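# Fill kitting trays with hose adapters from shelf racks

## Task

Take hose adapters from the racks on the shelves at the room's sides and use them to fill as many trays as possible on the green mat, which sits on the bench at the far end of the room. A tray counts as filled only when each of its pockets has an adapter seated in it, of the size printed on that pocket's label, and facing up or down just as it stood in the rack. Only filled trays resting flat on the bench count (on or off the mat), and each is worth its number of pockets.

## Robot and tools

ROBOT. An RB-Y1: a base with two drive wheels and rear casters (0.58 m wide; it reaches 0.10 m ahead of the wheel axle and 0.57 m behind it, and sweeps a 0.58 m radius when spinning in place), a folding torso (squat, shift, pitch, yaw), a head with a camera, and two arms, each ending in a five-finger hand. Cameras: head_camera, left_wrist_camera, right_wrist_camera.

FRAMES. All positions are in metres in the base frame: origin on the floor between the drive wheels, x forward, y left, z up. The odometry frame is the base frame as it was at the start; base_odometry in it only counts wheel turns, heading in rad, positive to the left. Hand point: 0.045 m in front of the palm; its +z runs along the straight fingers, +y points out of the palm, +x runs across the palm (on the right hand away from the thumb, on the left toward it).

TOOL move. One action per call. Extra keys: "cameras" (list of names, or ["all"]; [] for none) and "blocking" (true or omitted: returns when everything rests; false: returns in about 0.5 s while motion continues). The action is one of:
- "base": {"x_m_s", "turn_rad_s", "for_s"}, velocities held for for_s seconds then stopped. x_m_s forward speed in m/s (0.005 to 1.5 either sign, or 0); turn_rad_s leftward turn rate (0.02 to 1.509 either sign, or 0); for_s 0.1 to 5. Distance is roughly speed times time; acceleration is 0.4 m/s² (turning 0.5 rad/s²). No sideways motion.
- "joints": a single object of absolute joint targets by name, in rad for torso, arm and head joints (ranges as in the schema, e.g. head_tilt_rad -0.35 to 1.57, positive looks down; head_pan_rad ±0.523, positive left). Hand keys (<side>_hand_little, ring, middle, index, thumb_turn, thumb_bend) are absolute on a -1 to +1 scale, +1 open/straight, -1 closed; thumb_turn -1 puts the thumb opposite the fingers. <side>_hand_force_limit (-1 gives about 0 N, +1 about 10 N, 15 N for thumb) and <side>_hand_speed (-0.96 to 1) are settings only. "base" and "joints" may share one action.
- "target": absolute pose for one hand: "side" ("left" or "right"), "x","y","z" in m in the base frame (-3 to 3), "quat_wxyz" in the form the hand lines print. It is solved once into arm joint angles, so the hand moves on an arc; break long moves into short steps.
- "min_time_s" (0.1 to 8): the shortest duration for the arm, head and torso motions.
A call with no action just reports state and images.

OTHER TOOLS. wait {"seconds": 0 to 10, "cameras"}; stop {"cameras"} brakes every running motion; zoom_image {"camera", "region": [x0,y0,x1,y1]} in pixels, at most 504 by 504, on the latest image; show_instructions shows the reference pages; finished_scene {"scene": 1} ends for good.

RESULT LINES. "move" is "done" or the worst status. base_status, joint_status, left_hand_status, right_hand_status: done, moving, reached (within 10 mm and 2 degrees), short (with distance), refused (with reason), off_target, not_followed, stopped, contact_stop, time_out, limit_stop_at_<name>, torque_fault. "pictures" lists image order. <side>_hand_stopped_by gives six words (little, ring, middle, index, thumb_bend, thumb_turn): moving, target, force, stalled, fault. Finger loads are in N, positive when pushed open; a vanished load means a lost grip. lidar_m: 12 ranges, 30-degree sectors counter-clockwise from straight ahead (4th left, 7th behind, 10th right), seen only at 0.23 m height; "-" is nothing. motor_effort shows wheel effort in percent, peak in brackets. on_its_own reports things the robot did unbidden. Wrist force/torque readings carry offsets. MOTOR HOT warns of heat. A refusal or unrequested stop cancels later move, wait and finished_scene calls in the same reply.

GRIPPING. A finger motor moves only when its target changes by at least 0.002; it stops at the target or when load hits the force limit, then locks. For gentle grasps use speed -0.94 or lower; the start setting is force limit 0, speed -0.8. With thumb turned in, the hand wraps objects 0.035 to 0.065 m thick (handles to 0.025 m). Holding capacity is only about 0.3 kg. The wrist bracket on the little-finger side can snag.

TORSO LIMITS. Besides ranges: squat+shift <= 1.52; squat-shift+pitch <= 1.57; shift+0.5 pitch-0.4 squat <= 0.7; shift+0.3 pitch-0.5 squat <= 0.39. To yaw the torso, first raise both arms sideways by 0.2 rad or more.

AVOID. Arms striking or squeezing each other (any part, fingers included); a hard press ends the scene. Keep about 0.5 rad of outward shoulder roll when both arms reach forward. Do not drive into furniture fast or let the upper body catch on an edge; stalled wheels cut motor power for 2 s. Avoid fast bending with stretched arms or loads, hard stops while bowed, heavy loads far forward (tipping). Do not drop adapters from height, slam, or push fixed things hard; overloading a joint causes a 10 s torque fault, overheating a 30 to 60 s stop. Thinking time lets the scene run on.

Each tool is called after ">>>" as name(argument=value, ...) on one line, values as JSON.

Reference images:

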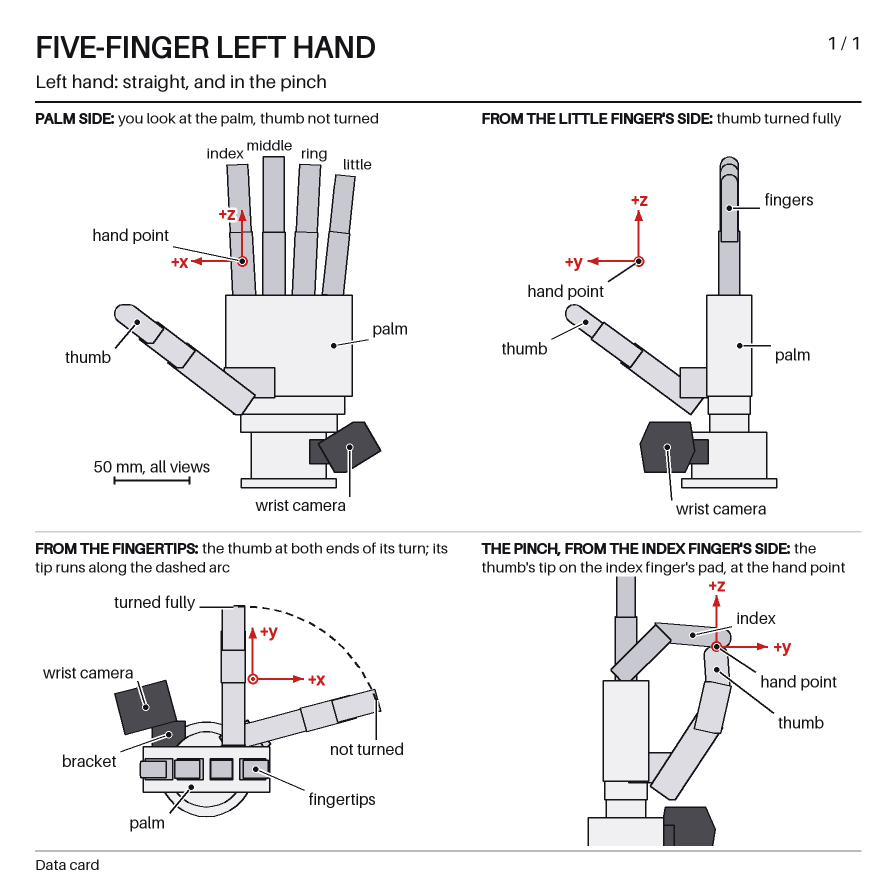

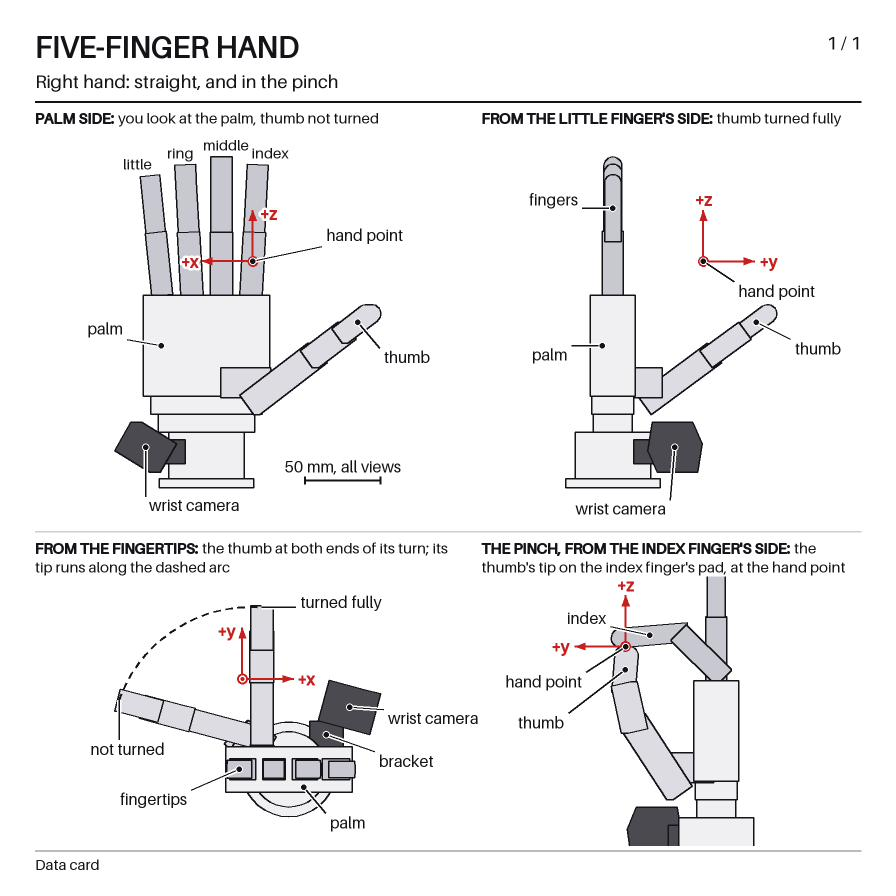

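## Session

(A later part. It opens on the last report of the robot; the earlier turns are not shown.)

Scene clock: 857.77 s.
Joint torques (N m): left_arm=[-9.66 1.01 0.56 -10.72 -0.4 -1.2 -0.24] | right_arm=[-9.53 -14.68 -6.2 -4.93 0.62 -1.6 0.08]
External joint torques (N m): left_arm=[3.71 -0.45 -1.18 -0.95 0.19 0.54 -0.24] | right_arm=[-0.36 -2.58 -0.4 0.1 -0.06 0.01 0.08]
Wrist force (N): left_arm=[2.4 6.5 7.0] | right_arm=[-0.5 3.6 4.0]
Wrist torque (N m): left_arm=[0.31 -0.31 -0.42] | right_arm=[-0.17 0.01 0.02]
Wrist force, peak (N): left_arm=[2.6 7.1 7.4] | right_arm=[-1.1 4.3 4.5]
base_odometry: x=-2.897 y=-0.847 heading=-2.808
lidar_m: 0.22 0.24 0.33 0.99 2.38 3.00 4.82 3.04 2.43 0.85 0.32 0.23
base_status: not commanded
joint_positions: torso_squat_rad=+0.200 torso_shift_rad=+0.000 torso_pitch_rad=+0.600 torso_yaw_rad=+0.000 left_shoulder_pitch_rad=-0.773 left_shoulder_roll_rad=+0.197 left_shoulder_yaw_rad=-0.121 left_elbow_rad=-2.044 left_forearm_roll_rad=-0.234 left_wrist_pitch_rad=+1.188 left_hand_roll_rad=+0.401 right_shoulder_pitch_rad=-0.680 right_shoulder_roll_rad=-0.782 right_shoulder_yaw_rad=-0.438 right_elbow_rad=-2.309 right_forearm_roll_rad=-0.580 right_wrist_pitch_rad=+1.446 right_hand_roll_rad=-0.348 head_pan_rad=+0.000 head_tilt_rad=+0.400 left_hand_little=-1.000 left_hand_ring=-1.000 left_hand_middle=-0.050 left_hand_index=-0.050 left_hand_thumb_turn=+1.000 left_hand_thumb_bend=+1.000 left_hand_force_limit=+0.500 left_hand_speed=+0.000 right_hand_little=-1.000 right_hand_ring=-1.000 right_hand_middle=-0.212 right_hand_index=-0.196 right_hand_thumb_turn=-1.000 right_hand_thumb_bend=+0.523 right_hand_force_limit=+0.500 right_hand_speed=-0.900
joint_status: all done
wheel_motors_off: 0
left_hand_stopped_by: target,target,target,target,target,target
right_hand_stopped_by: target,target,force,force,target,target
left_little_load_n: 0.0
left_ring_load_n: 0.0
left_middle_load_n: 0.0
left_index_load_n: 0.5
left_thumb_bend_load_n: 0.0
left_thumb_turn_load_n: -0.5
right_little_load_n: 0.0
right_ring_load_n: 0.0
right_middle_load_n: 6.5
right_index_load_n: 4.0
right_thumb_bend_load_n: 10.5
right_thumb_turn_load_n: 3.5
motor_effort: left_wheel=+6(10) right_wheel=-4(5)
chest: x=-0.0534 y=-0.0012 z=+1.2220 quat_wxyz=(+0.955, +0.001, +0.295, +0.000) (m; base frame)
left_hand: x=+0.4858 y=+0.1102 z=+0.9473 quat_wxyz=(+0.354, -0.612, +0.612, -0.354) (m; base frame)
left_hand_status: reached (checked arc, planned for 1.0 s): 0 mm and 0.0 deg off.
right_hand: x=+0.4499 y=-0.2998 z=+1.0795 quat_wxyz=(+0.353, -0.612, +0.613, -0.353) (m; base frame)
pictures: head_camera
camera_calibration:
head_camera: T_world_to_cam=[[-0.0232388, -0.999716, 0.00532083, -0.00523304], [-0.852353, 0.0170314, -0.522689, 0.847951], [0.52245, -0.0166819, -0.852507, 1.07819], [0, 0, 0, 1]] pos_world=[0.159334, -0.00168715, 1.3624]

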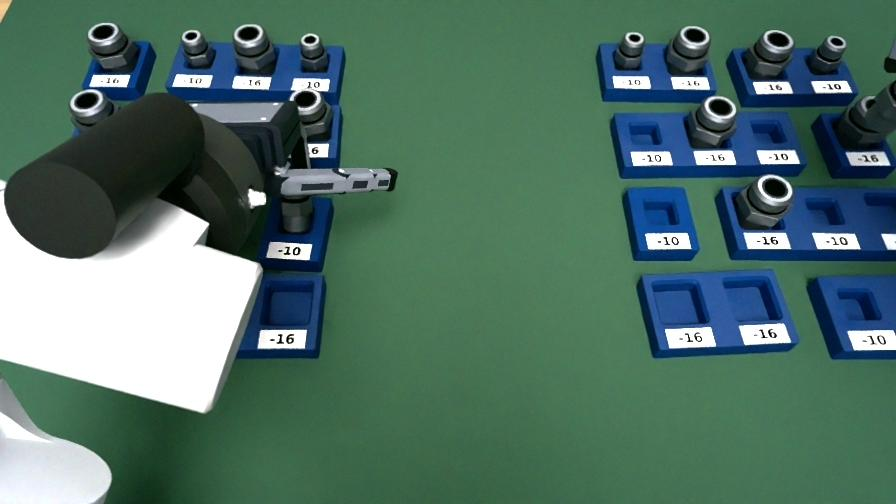

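>>> move(target={"side":"left","x":0.481,"y":0.110,"z":0.955,"quat_wxyz":[0.3536,-0.6124,0.6124,-0.3536]}, min_time_s=1, cameras=["left_wrist_camera"])

>>> move(target={"side":"left","x":0.474,"y":0.110,"z":0.957,"quat_wxyz":[0.3536,-0.6124,0.6124,-0.3536]}, min_time_s=1, cameras=["left_wrist_camera","head_camera"])

>>> zoom_image(camera="head_camera", region=[240, 170, 360, 290])

Scene clock: 859.43 s.
Joint torques (N m): left_arm=[-10.96 0.83 0.4 -10.29 -0.28 -1.02 -0.41] | right_arm=[-9.92 -14.45 -6.02 -4.8 0.63 -1.74 0.01]
External joint torques (N m): left_arm=[2.28 -0.58 -1.32 -0.65 0.31 0.72 -0.41] | right_arm=[-0.76 -2.36 -0.22 0.22 -0.05 -0.13 0.01]
Wrist force (N): left_arm=[2.0 6.2 7.2] | right_arm=[-0.6 4.2 4.6]
Wrist torque (N m): left_arm=[0.37 -0.23 -0.44] | right_arm=[-0.12 0.00 0.02]
Wrist force, peak (N): left_arm=[2.4 7.2 7.6] | right_arm=[-1.2 4.7 5.2]
move: done
base_odometry: x=-2.897 y=-0.847 heading=-2.808
lidar_m: 0.22 0.24 0.33 0.99 2.38 3.00 4.83 3.05 2.43 0.85 0.32 0.24
base_status: not commanded
joint_positions: torso_squat_rad=+0.200 torso_shift_rad=+0.000 torso_pitch_rad=+0.600 torso_yaw_rad=+0.000 left_shoulder_pitch_rad=-0.773 left_shoulder_roll_rad=+0.197 left_shoulder_yaw_rad=-0.122 left_elbow_rad=-2.077 left_forearm_roll_rad=-0.232 left_wrist_pitch_rad=+1.220 left_hand_roll_rad=+0.393 right_shoulder_pitch_rad=-0.680 right_shoulder_roll_rad=-0.782 right_shoulder_yaw_rad=-0.438 right_elbow_rad=-2.309 right_forearm_roll_rad=-0.580 right_wrist_pitch_rad=+1.446 right_hand_roll_rad=-0.348 head_pan_rad=+0.000 head_tilt_rad=+0.400 left_hand_little=-1.000 left_hand_ring=-1.000 left_hand_middle=-0.050 left_hand_index=-0.050 left_hand_thumb_turn=+1.000 left_hand_thumb_bend=+1.000 left_hand_force_limit=+0.500 left_hand_speed=+0.000 right_hand_little=-1.000 right_hand_ring=-1.000 right_hand_middle=-0.212 right_hand_index=-0.196 right_hand_thumb_turn=-1.000 right_hand_thumb_bend=+0.523 right_hand_force_limit=+0.500 right_hand_speed=-0.900
joint_status: all done
wheel_motors_off: 0
left_hand_stopped_by: target,target,target,target,target,target
right_hand_stopped_by: target,target,force,force,target,target
left_little_load_n: 0.0
left_ring_load_n: 0.0
left_middle_load_n: 0.0
left_index_load_n: 1.0
left_thumb_bend_load_n: 0.0
left_thumb_turn_load_n: -0.5
right_little_load_n: 0.0
right_ring_load_n: 0.0
right_middle_load_n: 6.5
right_index_load_n: 4.0
right_thumb_bend_load_n: 10.5
right_thumb_turn_load_n: 3.5
motor_effort: left_wheel=+9(9) right_wheel=-4(5)
chest: x=-0.0534 y=-0.0012 z=+1.2220 quat_wxyz=(+0.955, +0.001, +0.295, +0.000) (m; base frame)
left_hand: x=+0.4815 y=+0.1102 z=+0.9549 quat_wxyz=(+0.354, -0.612, +0.612, -0.354) (m; base frame)
left_hand_status: reached (checked arc, planned for 1.0 s): 1 mm and 0.0 deg off.
right_hand: x=+0.4499 y=-0.2998 z=+1.0795 quat_wxyz=(+0.353, -0.612, +0.613, -0.353) (m; base frame)
pictures: left_wrist_camera
camera_calibration:
left_wrist_camera: T_world_to_cam=[[0.49035, -0.220714, 0.843115, -1.01384], [-0.532973, -0.841362, 0.0897182, 0.263471], [0.689563, -0.49335, -0.530197, 0.338486], [0, 0, 0, 1]] pos_world=[0.404149, 0.164899, 1.01061]

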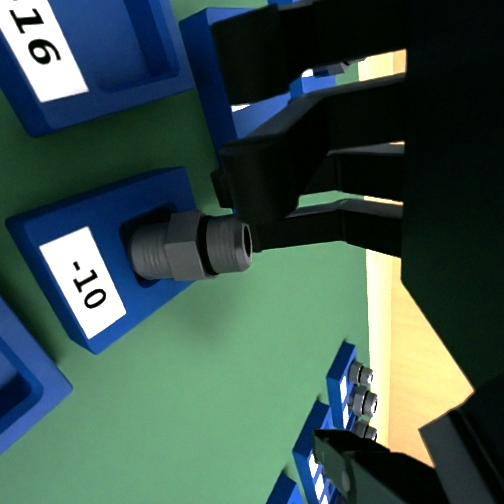

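Scene clock: 860.77 s.
Joint torques (N m): left_arm=[-8.83 0.55 0.01 -10.52 -0.76 -1.09 -0.24] | right_arm=[-10.19 -14.41 -5.75 -4.83 0.67 -1.68 0.04]
External joint torques (N m): left_arm=[4.04 -0.71 -1.65 -0.94 -0.17 0.66 -0.25] | right_arm=[-1.02 -2.31 0.05 0.2 -0.01 -0.08 0.03]
Wrist force (N): left_arm=[2.3 6.2 6.8] | right_arm=[-0.9 3.8 4.7]
Wrist torque (N m): left_arm=[0.32 -0.31 -0.43] | right_arm=[-0.15 0.07 -0.03]
Wrist force, peak (N): left_arm=[2.3 6.8 7.9] | right_arm=[-1.1 5.0 4.9]
move: done
base_odometry: x=-2.897 y=-0.847 heading=-2.808
lidar_m: 0.22 0.23 0.33 0.98 2.37 2.99 4.83 3.05 2.43 0.85 0.32 0.24
base_status: not commanded
joint_positions: torso_squat_rad=+0.200 torso_shift_rad=+0.000 torso_pitch_rad=+0.600 torso_yaw_rad=+0.000 left_shoulder_pitch_rad=-0.756 left_shoulder_roll_rad=+0.194 left_shoulder_yaw_rad=-0.128 left_elbow_rad=-2.110 left_forearm_roll_rad=-0.237 left_wrist_pitch_rad=+1.237 left_hand_roll_rad=+0.390 right_shoulder_pitch_rad=-0.680 right_shoulder_roll_rad=-0.782 right_shoulder_yaw_rad=-0.438 right_elbow_rad=-2.309 right_forearm_roll_rad=-0.580 right_wrist_pitch_rad=+1.446 right_hand_roll_rad=-0.348 head_pan_rad=+0.000 head_tilt_rad=+0.400 left_hand_little=-1.000 left_hand_ring=-1.000 left_hand_middle=-0.050 left_hand_index=-0.050 left_hand_thumb_turn=+1.000 left_hand_thumb_bend=+1.000 left_hand_force_limit=+0.500 left_hand_speed=+0.000 right_hand_little=-1.000 right_hand_ring=-1.000 right_hand_middle=-0.212 right_hand_index=-0.196 right_hand_thumb_turn=-1.000 right_hand_thumb_bend=+0.523 right_hand_force_limit=+0.500 right_hand_speed=-0.900
joint_status: all done
wheel_motors_off: 0
left_hand_stopped_by: target,target,target,target,target,target
right_hand_stopped_by: target,target,force,force,target,target
left_little_load_n: 0.0
left_ring_load_n: 0.5
left_middle_load_n: 0.0
left_index_load_n: 1.0
left_thumb_bend_load_n: 0.0
left_thumb_turn_load_n: -0.5
right_little_load_n: 0.0
right_ring_load_n: 0.0
right_middle_load_n: 6.5
right_index_load_n: 4.0
right_thumb_bend_load_n: 10.5
right_thumb_turn_load_n: 3.5
motor_effort: left_wheel=+6(9) right_wheel=-4(5)
chest: x=-0.0534 y=-0.0012 z=+1.2220 quat_wxyz=(+0.955, +0.001, +0.295, +0.000) (m; base frame)
left_hand: x=+0.4746 y=+0.1101 z=+0.9572 quat_wxyz=(+0.354, -0.612, +0.612, -0.354) (m; base frame)
left_hand_status: reached (checked arc, planned for 1.0 s): 1 mm and 0.0 deg off.
right_hand: x=+0.4499 y=-0.2998 z=+1.0795 quat_wxyz=(+0.353, -0.612, +0.613, -0.353) (m; base frame)
pictures: head_camera, left_wrist_camera
camera_calibration:
head_camera: T_world_to_cam=[[-0.0232388, -0.999716, 0.00532083, -0.00523304], [-0.852353, 0.0170314, -0.522689, 0.847951], [0.52245, -0.0166819, -0.852507, 1.07819], [0, 0, 0, 1]] pos_world=[0.159334, -0.00168715, 1.3624]
left_wrist_camera: T_world_to_cam=[[0.490487, -0.220544, 0.843079, -1.01246], [-0.532958, -0.841344, 0.089974, 0.259234], [0.689477, -0.493457, -0.53021, 0.34448], [0, 0, 0, 1]] pos_world=[0.397249, 0.164798, 1.01291]

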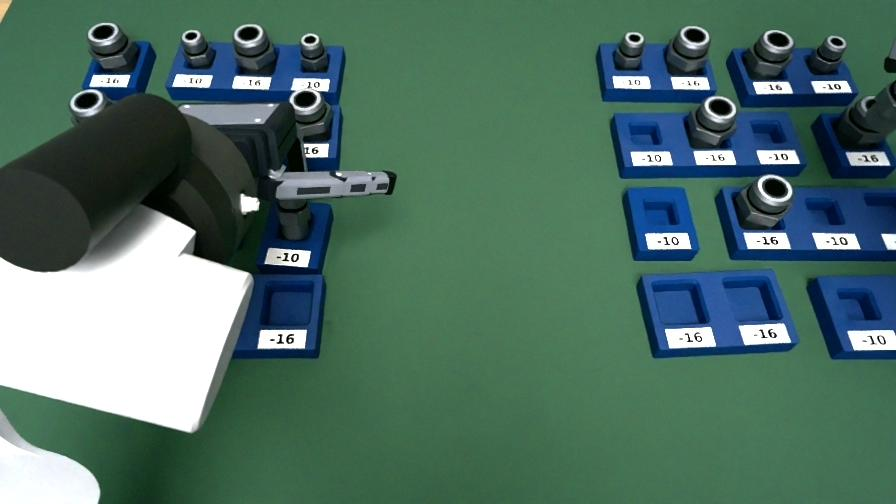

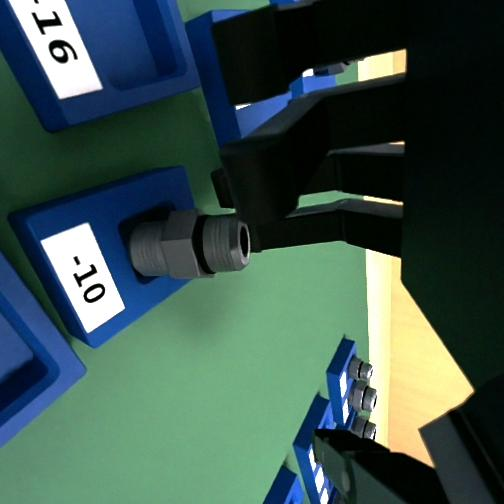

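Scaled by 4.200 from the camera's 896x504 image, which has a finer 1280x720 frame.

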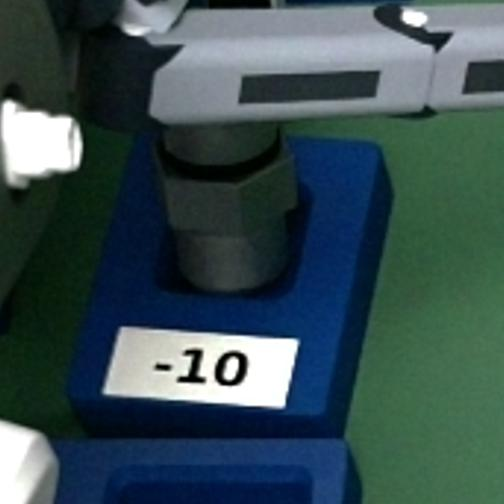

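>>> move(target={"side":"left","x":0.468,"y":0.110,"z":0.9575,"quat_wxyz":[0.3536,-0.6124,0.6124,-0.3536]}, min_time_s=1, cameras=["left_wrist_camera"])

>>> move(target={"side":"left","x":0.463,"y":0.110,"z":0.956,"quat_wxyz":[0.3536,-0.6124,0.6124,-0.3536]}, min_time_s=1, cameras=["left_wrist_camera","head_camera"])

>>> zoom_image(camera="head_camera", region=[240, 170, 360, 290])

Scene clock: 862.37 s.
Joint torques (N m): left_arm=[-8.44 0.51 0.07 -10.16 -1 -1.11 -0.33] | right_arm=[-10.08 -14.8 -5.98 -4.91 0.69 -1.57 0.01]
External joint torques (N m): left_arm=[4.09 -0.62 -1.54 -0.61 -0.41 0.64 -0.33] | right_arm=[-0.91 -2.71 -0.18 0.11 0 0.03 0]
Wrist force (N): left_arm=[2.0 5.9 6.9] | right_arm=[-0.4 4.7 4.7]
Wrist torque (N m): left_arm=[0.31 -0.25 -0.44] | right_arm=[-0.04 -0.04 0.05]
Wrist force, peak (N): left_arm=[2.3 6.8 7.4] | right_arm=[-0.7 5.1 5.3]
move: done
base_odometry: x=-2.897 y=-0.847 heading=-2.808
lidar_m: 0.22 0.24 0.33 1.00 2.38 3.00 4.84 3.04 2.42 0.84 0.32 0.24
base_status: not commanded
joint_positions: torso_squat_rad=+0.200 torso_shift_rad=+0.000 torso_pitch_rad=+0.600 torso_yaw_rad=+0.000 left_shoulder_pitch_rad=-0.739 left_shoulder_roll_rad=+0.191 left_shoulder_yaw_rad=-0.136 left_elbow_rad=-2.135 left_forearm_roll_rad=-0.243 left_wrist_pitch_rad=+1.245 left_hand_roll_rad=+0.390 right_shoulder_pitch_rad=-0.680 right_shoulder_roll_rad=-0.782 right_shoulder_yaw_rad=-0.438 right_elbow_rad=-2.309 right_forearm_roll_rad=-0.580 right_wrist_pitch_rad=+1.446 right_hand_roll_rad=-0.348 head_pan_rad=+0.000 head_tilt_rad=+0.400 left_hand_little=-1.000 left_hand_ring=-1.000 left_hand_middle=-0.050 left_hand_index=-0.050 left_hand_thumb_turn=+1.000 left_hand_thumb_bend=+1.000 left_hand_force_limit=+0.500 left_hand_speed=+0.000 right_hand_little=-1.000 right_hand_ring=-1.000 right_hand_middle=-0.212 right_hand_index=-0.196 right_hand_thumb_turn=-1.000 right_hand_thumb_bend=+0.523 right_hand_force_limit=+0.500 right_hand_speed=-0.900
joint_status: all done
wheel_motors_off: 0
left_hand_stopped_by: target,target,target,target,target,target
right_hand_stopped_by: target,target,force,force,target,target
left_little_load_n: 0.0
left_ring_load_n: 0.0
left_middle_load_n: 0.0
left_index_load_n: 1.0
left_thumb_bend_load_n: 0.0
left_thumb_turn_load_n: 0.0
right_little_load_n: 0.0
right_ring_load_n: 0.0
right_middle_load_n: 6.5
right_index_load_n: 4.0
right_thumb_bend_load_n: 10.5
right_thumb_turn_load_n: 3.5
motor_effort: left_wheel=+6(9) right_wheel=-5(5)
chest: x=-0.0534 y=-0.0012 z=+1.2220 quat_wxyz=(+0.955, +0.001, +0.295, +0.000) (m; base frame)
left_hand: x=+0.4685 y=+0.1101 z=+0.9578 quat_wxyz=(+0.354, -0.612, +0.612, -0.354) (m; base frame)
left_hand_status: reached (checked arc, planned for 1.0 s): 1 mm and 0.0 deg off.
right_hand: x=+0.4499 y=-0.2998 z=+1.0795 quat_wxyz=(+0.353, -0.612, +0.613, -0.353) (m; base frame)
pictures: left_wrist_camera
camera_calibration:
left_wrist_camera: T_world_to_cam=[[0.49046, -0.220586, 0.843084, -1.01001], [-0.532983, -0.841333, 0.0899321, 0.256033], [0.689477, -0.493458, -0.530209, 0.348934], [0, 0, 0, 1]] pos_world=[0.391249, 0.164798, 1.01351]

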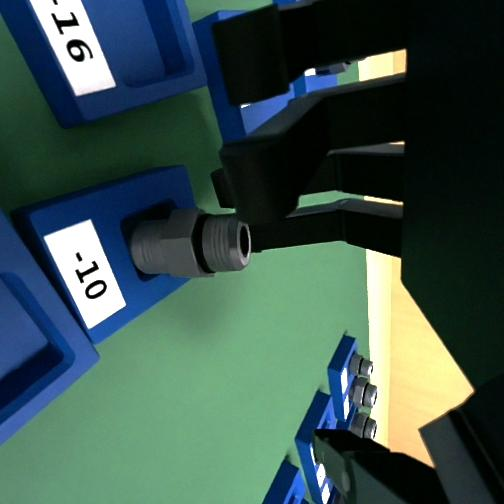

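Scene clock: 863.70 s.
Joint torques (N m): left_arm=[-8.55 -0.19 0.34 -10.48 -0.8 -1.62 0.49] | right_arm=[-9.86 -14.63 -5.87 -4.83 0.72 -1.76 0.11]
External joint torques (N m): left_arm=[3.66 -1.19 -1.23 -0.92 -0.2 0.12 0.48] | right_arm=[-0.69 -2.53 -0.08 0.2 0.03 -0.15 0.1]
Wrist force (N): left_arm=[2.2 6.3 7.0] | right_arm=[-0.7 3.9 4.7]
Wrist torque (N m): left_arm=[0.35 -0.28 -0.24] | right_arm=[-0.15 -0.03 -0.01]
Wrist force, peak (N): left_arm=[2.3 6.7 7.6] | right_arm=[-0.8 4.7 5.2]
move: done
base_odometry: x=-2.897 y=-0.847 heading=-2.808
lidar_m: 0.22 0.23 0.34 0.98 2.39 2.99 4.83 3.05 2.42 0.83 0.31 0.23
base_status: not commanded
joint_positions: torso_squat_rad=+0.200 torso_shift_rad=+0.000 torso_pitch_rad=+0.600 torso_yaw_rad=+0.000 left_shoulder_pitch_rad=-0.720 left_shoulder_roll_rad=+0.189 left_shoulder_yaw_rad=-0.143 left_elbow_rad=-2.152 left_forearm_roll_rad=-0.250 left_wrist_pitch_rad=+1.245 left_hand_roll_rad=+0.391 right_shoulder_pitch_rad=-0.680 right_shoulder_roll_rad=-0.782 right_shoulder_yaw_rad=-0.438 right_elbow_rad=-2.309 right_forearm_roll_rad=-0.580 right_wrist_pitch_rad=+1.446 right_hand_roll_rad=-0.348 head_pan_rad=+0.000 head_tilt_rad=+0.400 left_hand_little=-1.000 left_hand_ring=-1.000 left_hand_middle=-0.050 left_hand_index=-0.050 left_hand_thumb_turn=+1.000 left_hand_thumb_bend=+1.000 left_hand_force_limit=+0.500 left_hand_speed=+0.000 right_hand_little=-1.000 right_hand_ring=-1.000 right_hand_middle=-0.212 right_hand_index=-0.196 right_hand_thumb_turn=-1.000 right_hand_thumb_bend=+0.523 right_hand_force_limit=+0.500 right_hand_speed=-0.900
joint_status: all done
wheel_motors_off: 0
left_hand_stopped_by: target,target,target,target,target,target
right_hand_stopped_by: target,target,force,force,target,target
left_little_load_n: 0.0
left_ring_load_n: 0.0
left_middle_load_n: 0.0
left_index_load_n: 0.5
left_thumb_bend_load_n: 0.0
left_thumb_turn_load_n: 0.0
right_little_load_n: 0.0
right_ring_load_n: 0.0
right_middle_load_n: 6.5
right_index_load_n: 4.0
right_thumb_bend_load_n: 10.5
right_thumb_turn_load_n: 3.5
motor_effort: left_wheel=+5(10) right_wheel=-4(5)
chest: x=-0.0534 y=-0.0012 z=+1.2220 quat_wxyz=(+0.955, +0.001, +0.295, +0.000) (m; base frame)
left_hand: x=+0.4634 y=+0.1102 z=+0.9563 quat_wxyz=(+0.354, -0.612, +0.612, -0.354) (m; base frame)
left_hand_status: reached (checked arc, planned for 1.0 s): 1 mm and 0.0 deg off.
right_hand: x=+0.4499 y=-0.2998 z=+1.0795 quat_wxyz=(+0.353, -0.612, +0.613, -0.353) (m; base frame)
pictures: head_camera, left_wrist_camera
camera_calibration:
head_camera: T_world_to_cam=[[-0.0232388, -0.999716, 0.00532083, -0.00523304], [-0.852353, 0.0170314, -0.522689, 0.847951], [0.52245, -0.0166819, -0.852507, 1.07819], [0, 0, 0, 1]] pos_world=[0.159334, -0.00168715, 1.3624]
left_wrist_camera: T_world_to_cam=[[0.490609, -0.220695, 0.842969, -1.00623], [-0.533008, -0.841315, 0.089949, 0.253514], [0.689351, -0.493439, -0.530389, 0.351986], [0, 0, 0, 1]] pos_world=[0.386148, 0.164899, 1.01211]

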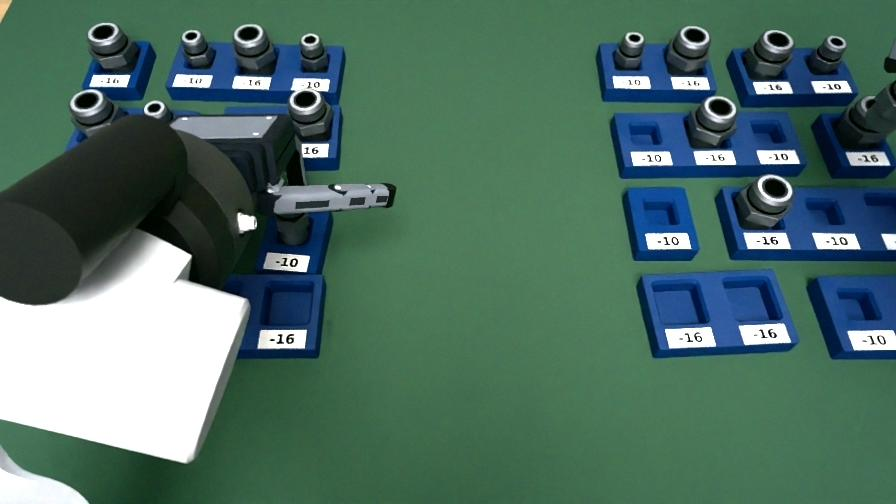

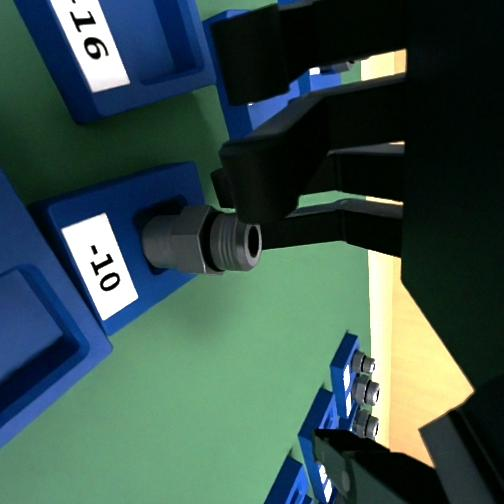

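Scaled by 4.200 from the camera's 896x504 image, which has a finer 1280x720 frame.

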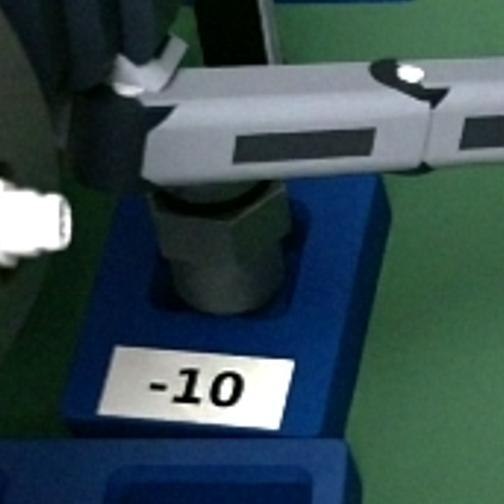

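>>> move(target={"side":"left","x":0.476,"y":0.110,"z":0.960,"quat_wxyz":[0.3536,-0.6124,0.6124,-0.3536]}, min_time_s=0.8, cameras=["left_wrist_camera"])

>>> move(target={"side":"left","x":0.476,"y":0.112,"z":1.03,"quat_wxyz":[0.3536,-0.6124,0.6124,-0.3536]}, min_time_s=1, cameras=["left_wrist_camera"])

>>> move(joints={"left_shoulder_pitch_rad":-0.794,"left_shoulder_roll_rad":0.567,"left_shoulder_yaw_rad":0.675,"left_elbow_rad":-2.223,"left_forearm_roll_rad":0.595,"left_wrist_pitch_rad":1.559,"left_hand_roll_rad":-0.012}, min_time_s=1.5, cameras=["head_camera"])

>>> zoom_image(camera="head_camera", region=[240, 150, 360, 270])

Scene clock: 865.20 s.
Joint torques (N m): left_arm=[-12.38 2.96 3.07 -8.73 -0.28 -1.32 -0.28] | right_arm=[-9.98 -14.8 -5.81 -4.77 0.69 -1.57 0.1]
External joint torques (N m): left_arm=[0.58 1.67 1.41 0.8 0.3 0.43 -0.28] | right_arm=[-0.81 -2.71 -0.02 0.26 0.01 0.04 0.09]
Wrist force (N): left_arm=[2.2 6.8 6.9] | right_arm=[-0.5 4.5 4.5]
Wrist torque (N m): left_arm=[0.31 -0.28 -0.44] | right_arm=[-0.05 0.02 0.02]
Wrist force, peak (N): left_arm=[2.3 7.3 7.3] | right_arm=[0.4 4.3 5.2]
move: done
base_odometry: x=-2.897 y=-0.847 heading=-2.808
lidar_m: 0.22 0.24 0.34 1.00 2.38 3.00 4.83 3.03 2.43 0.84 0.32 0.24
base_status: not commanded
joint_positions: torso_squat_rad=+0.200 torso_shift_rad=+0.000 torso_pitch_rad=+0.600 torso_yaw_rad=+0.000 left_shoulder_pitch_rad=-0.764 left_shoulder_roll_rad=+0.194 left_shoulder_yaw_rad=-0.126 left_elbow_rad=-2.114 left_forearm_roll_rad=-0.234 left_wrist_pitch_rad=+1.248 left_hand_roll_rad=+0.387 right_shoulder_pitch_rad=-0.680 right_shoulder_roll_rad=-0.782 right_shoulder_yaw_rad=-0.438 right_elbow_rad=-2.309 right_forearm_roll_rad=-0.580 right_wrist_pitch_rad=+1.446 right_hand_roll_rad=-0.348 head_pan_rad=+0.000 head_tilt_rad=+0.400 left_hand_little=-1.000 left_hand_ring=-1.000 left_hand_middle=-0.050 left_hand_index=-0.050 left_hand_thumb_turn=+1.000 left_hand_thumb_bend=+1.000 left_hand_force_limit=+0.500 left_hand_speed=+0.000 right_hand_little=-1.000 right_hand_ring=-1.000 right_hand_middle=-0.212 right_hand_index=-0.196 right_hand_thumb_turn=-1.000 right_hand_thumb_bend=+0.523 right_hand_force_limit=+0.500 right_hand_speed=-0.900
joint_status: all done
wheel_motors_off: 0
left_hand_stopped_by: target,target,target,target,target,target
right_hand_stopped_by: target,target,force,force,target,target
left_little_load_n: 0.0
left_ring_load_n: 0.5
left_middle_load_n: 0.0
left_index_load_n: 0.0
left_thumb_bend_load_n: 0.0
left_thumb_turn_load_n: 0.0
right_little_load_n: 0.0
right_ring_load_n: 0.0
right_middle_load_n: 6.5
right_index_load_n: 4.0
right_thumb_bend_load_n: 10.5
right_thumb_turn_load_n: 3.5
motor_effort: left_wheel=+8(10) right_wheel=-4(5)
chest: x=-0.0534 y=-0.0012 z=+1.2220 quat_wxyz=(+0.955, +0.001, +0.295, +0.000) (m; base frame)
left_hand: x=+0.4752 y=+0.1099 z=+0.9607 quat_wxyz=(+0.354, -0.612, +0.612, -0.354) (m; base frame)
left_hand_status: reached (checked arc, planned for 0.8 s): 1 mm and 0.1 deg off.
right_hand: x=+0.4499 y=-0.2998 z=+1.0795 quat_wxyz=(+0.353, -0.612, +0.613, -0.353) (m; base frame)
pictures: left_wrist_camera
camera_calibration:
left_wrist_camera: T_world_to_cam=[[0.490058, -0.219962, 0.843481, -1.016], [-0.533105, -0.84121, 0.0903623, 0.258719], [0.689668, -0.493947, -0.529504, 0.345055], [0, 0, 0, 1]] pos_world=[0.397851, 0.164595, 1.01631]

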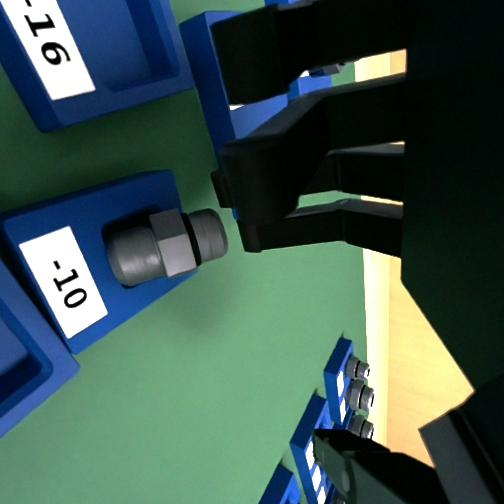

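Scene clock: 866.53 s.
Joint torques (N m): left_arm=[-12.89 3.8 2.94 -8.57 -0.33 -1.35 -0.14] | right_arm=[-9.86 -14.46 -6.16 -4.7 0.65 -1.72 0.02]
External joint torques (N m): left_arm=[1.46 1.75 1.27 -0.51 0.19 0.45 -0.15] | right_arm=[-0.7 -2.36 -0.36 0.33 -0.04 -0.11 0.01]
Wrist force (N): left_arm=[2.2 7.1 6.9] | right_arm=[-0.4 4.4 4.2]
Wrist torque (N m): left_arm=[0.38 -0.27 -0.44] | right_arm=[-0.07 -0.04 0.02]
Wrist force, peak (N): left_arm=[2.2 7.4 6.9] | right_arm=[-0.9 4.5 5.3]
move: done
base_odometry: x=-2.897 y=-0.847 heading=-2.808
lidar_m: 0.22 0.24 0.33 0.98 2.38 2.99 4.84 3.05 2.43 0.85 0.32 0.23
base_status: not commanded
joint_positions: torso_squat_rad=+0.200 torso_shift_rad=+0.000 torso_pitch_rad=+0.600 torso_yaw_rad=+0.000 left_shoulder_pitch_rad=-0.928 left_shoulder_roll_rad=+0.201 left_shoulder_yaw_rad=-0.066 left_elbow_rad=-2.223 left_forearm_roll_rad=-0.181 left_wrist_pitch_rad=+1.505 left_hand_roll_rad=+0.314 right_shoulder_pitch_rad=-0.680 right_shoulder_roll_rad=-0.782 right_shoulder_yaw_rad=-0.438 right_elbow_rad=-2.309 right_forearm_roll_rad=-0.580 right_wrist_pitch_rad=+1.446 right_hand_roll_rad=-0.348 head_pan_rad=+0.000 head_tilt_rad=+0.400 left_hand_little=-1.000 left_hand_ring=-1.000 left_hand_middle=-0.050 left_hand_index=-0.050 left_hand_thumb_turn=+1.000 left_hand_thumb_bend=+1.000 left_hand_force_limit=+0.500 left_hand_speed=+0.000 right_hand_little=-1.000 right_hand_ring=-1.000 right_hand_middle=-0.212 right_hand_index=-0.196 right_hand_thumb_turn=-1.000 right_hand_thumb_bend=+0.523 right_hand_force_limit=+0.500 right_hand_speed=-0.900
joint_status: all done
wheel_motors_off: 0
left_hand_stopped_by: target,target,target,target,target,target
right_hand_stopped_by: target,target,force,force,target,target
left_little_load_n: 0.0
left_ring_load_n: 0.0
left_middle_load_n: 0.0
left_index_load_n: 0.0
left_thumb_bend_load_n: 0.0
left_thumb_turn_load_n: 0.0
right_little_load_n: 0.0
right_ring_load_n: 0.0
right_middle_load_n: 6.5
right_index_load_n: 3.5
right_thumb_bend_load_n: 10.5
right_thumb_turn_load_n: 3.5
motor_effort: left_wheel=+5(10) right_wheel=-5(5)
chest: x=-0.0534 y=-0.0012 z=+1.2220 quat_wxyz=(+0.955, +0.001, +0.295, +0.000) (m; base frame)
left_hand: x=+0.4756 y=+0.1115 z=+1.0299 quat_wxyz=(+0.354, -0.611, +0.612, -0.355) (m; base frame)
left_hand_status: reached (checked arc, planned for 1.0 s): 1 mm and 0.3 deg off.
right_hand: x=+0.4499 y=-0.2998 z=+1.0795 quat_wxyz=(+0.353, -0.612, +0.613, -0.353) (m; base frame)
pictures: left_wrist_camera
camera_calibration:
left_wrist_camera: T_world_to_cam=[[0.487181, -0.220363, 0.845041, -1.07444], [-0.534516, -0.840461, 0.0889891, 0.256092], [0.690614, -0.495042, -0.527244, 0.379616], [0, 0, 0, 1]] pos_world=[0.398164, 0.166394, 1.08531]

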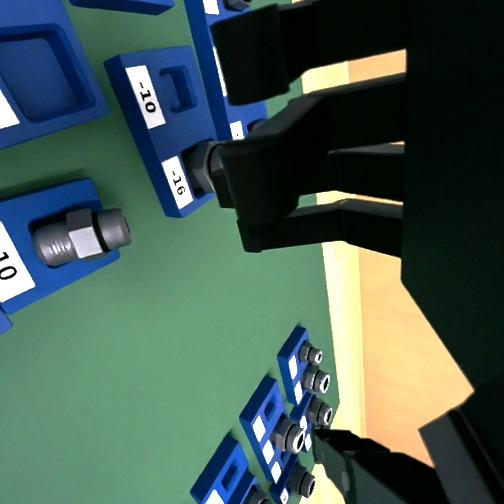

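Scene clock: 868.33 s.
Joint torques (N m): left_arm=[-7.48 12.99 3.97 -6.96 -0.12 -1.39 0.08] | right_arm=[-9.68 -14.54 -6.04 -4.8 0.81 -1.65 0.08]
External joint torques (N m): left_arm=[3.13 0.51 0.54 -0.51 -0.18 0.49 0.07] | right_arm=[-0.51 -2.45 -0.25 0.22 0.13 -0.04 0.08]
Wrist force (N): left_arm=[2.6 6.9 6.6] | right_arm=[-0.3 3.8 3.9]
Wrist torque (N m): left_arm=[0.35 -0.33 -0.40] | right_arm=[-0.12 0.01 0.00]
Wrist force, peak (N): left_arm=[2.5 7.2 7.4] | right_arm=[-0.8 4.7 5.3]
move: done
base_odometry: x=-2.897 y=-0.847 heading=-2.808
lidar_m: 0.22 0.24 0.34 1.00 2.40 3.00 4.84 3.04 2.42 0.84 0.31 0.24
base_status: not commanded
joint_positions: torso_squat_rad=+0.200 torso_shift_rad=+0.000 torso_pitch_rad=+0.600 torso_yaw_rad=+0.000 left_shoulder_pitch_rad=-0.794 left_shoulder_roll_rad=+0.567 left_shoulder_yaw_rad=+0.675 left_elbow_rad=-2.223 left_forearm_roll_rad=+0.595 left_wrist_pitch_rad=+1.559 left_hand_roll_rad=-0.012 right_shoulder_pitch_rad=-0.680 right_shoulder_roll_rad=-0.782 right_shoulder_yaw_rad=-0.438 right_elbow_rad=-2.309 right_forearm_roll_rad=-0.580 right_wrist_pitch_rad=+1.446 right_hand_roll_rad=-0.348 head_pan_rad=+0.000 head_tilt_rad=+0.400 left_hand_little=-1.000 left_hand_ring=-1.000 left_hand_middle=-0.050 left_hand_index=-0.050 left_hand_thumb_turn=+1.000 left_hand_thumb_bend=+1.000 left_hand_force_limit=+0.500 left_hand_speed=+0.000 right_hand_little=-1.000 right_hand_ring=-1.000 right_hand_middle=-0.212 right_hand_index=-0.196 right_hand_thumb_turn=-1.000 right_hand_thumb_bend=+0.523 right_hand_force_limit=+0.500 right_hand_speed=-0.900
joint_status: all done
wheel_motors_off: 0
left_hand_stopped_by: target,target,target,target,target,target
right_hand_stopped_by: target,target,force,force,target,target
left_little_load_n: 0.0
left_ring_load_n: 0.0
left_middle_load_n: 0.0
left_index_load_n: 0.0
left_thumb_bend_load_n: 0.0
left_thumb_turn_load_n: 0.0
right_little_load_n: 0.0
right_ring_load_n: 0.5
right_middle_load_n: 6.5
right_index_load_n: 4.0
right_thumb_bend_load_n: 10.5
right_thumb_turn_load_n: 3.5
motor_effort: left_wheel=+6(10) right_wheel=-4(5)
chest: x=-0.0534 y=-0.0012 z=+1.2220 quat_wxyz=(+0.955, +0.001, +0.295, +0.000) (m; base frame)
left_hand: x=+0.4501 y=+0.3401 z=+1.0802 quat_wxyz=(+0.354, -0.612, +0.613, -0.353) (m; base frame)
right_hand: x=+0.4499 y=-0.2998 z=+1.0795 quat_wxyz=(+0.353, -0.612, +0.613, -0.353) (m; base frame)
pictures: head_camera
camera_calibration:
head_camera: T_world_to_cam=[[-0.0232388, -0.999716, 0.00532083, -0.00523304], [-0.852353, 0.0170314, -0.522689, 0.847951], [0.52245, -0.0166819, -0.852507, 1.07819], [0, 0, 0, 1]] pos_world=[0.159334, -0.00168715, 1.3624]

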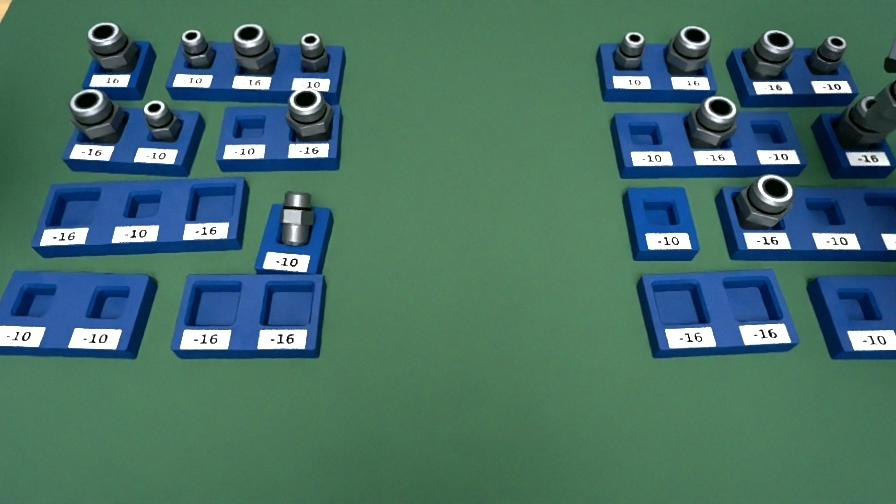

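Scaled by 4.200 from the camera's 896x504 image, which has a finer 1280x720 frame.

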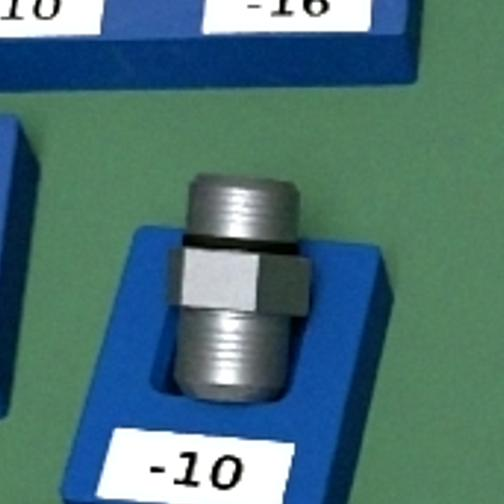

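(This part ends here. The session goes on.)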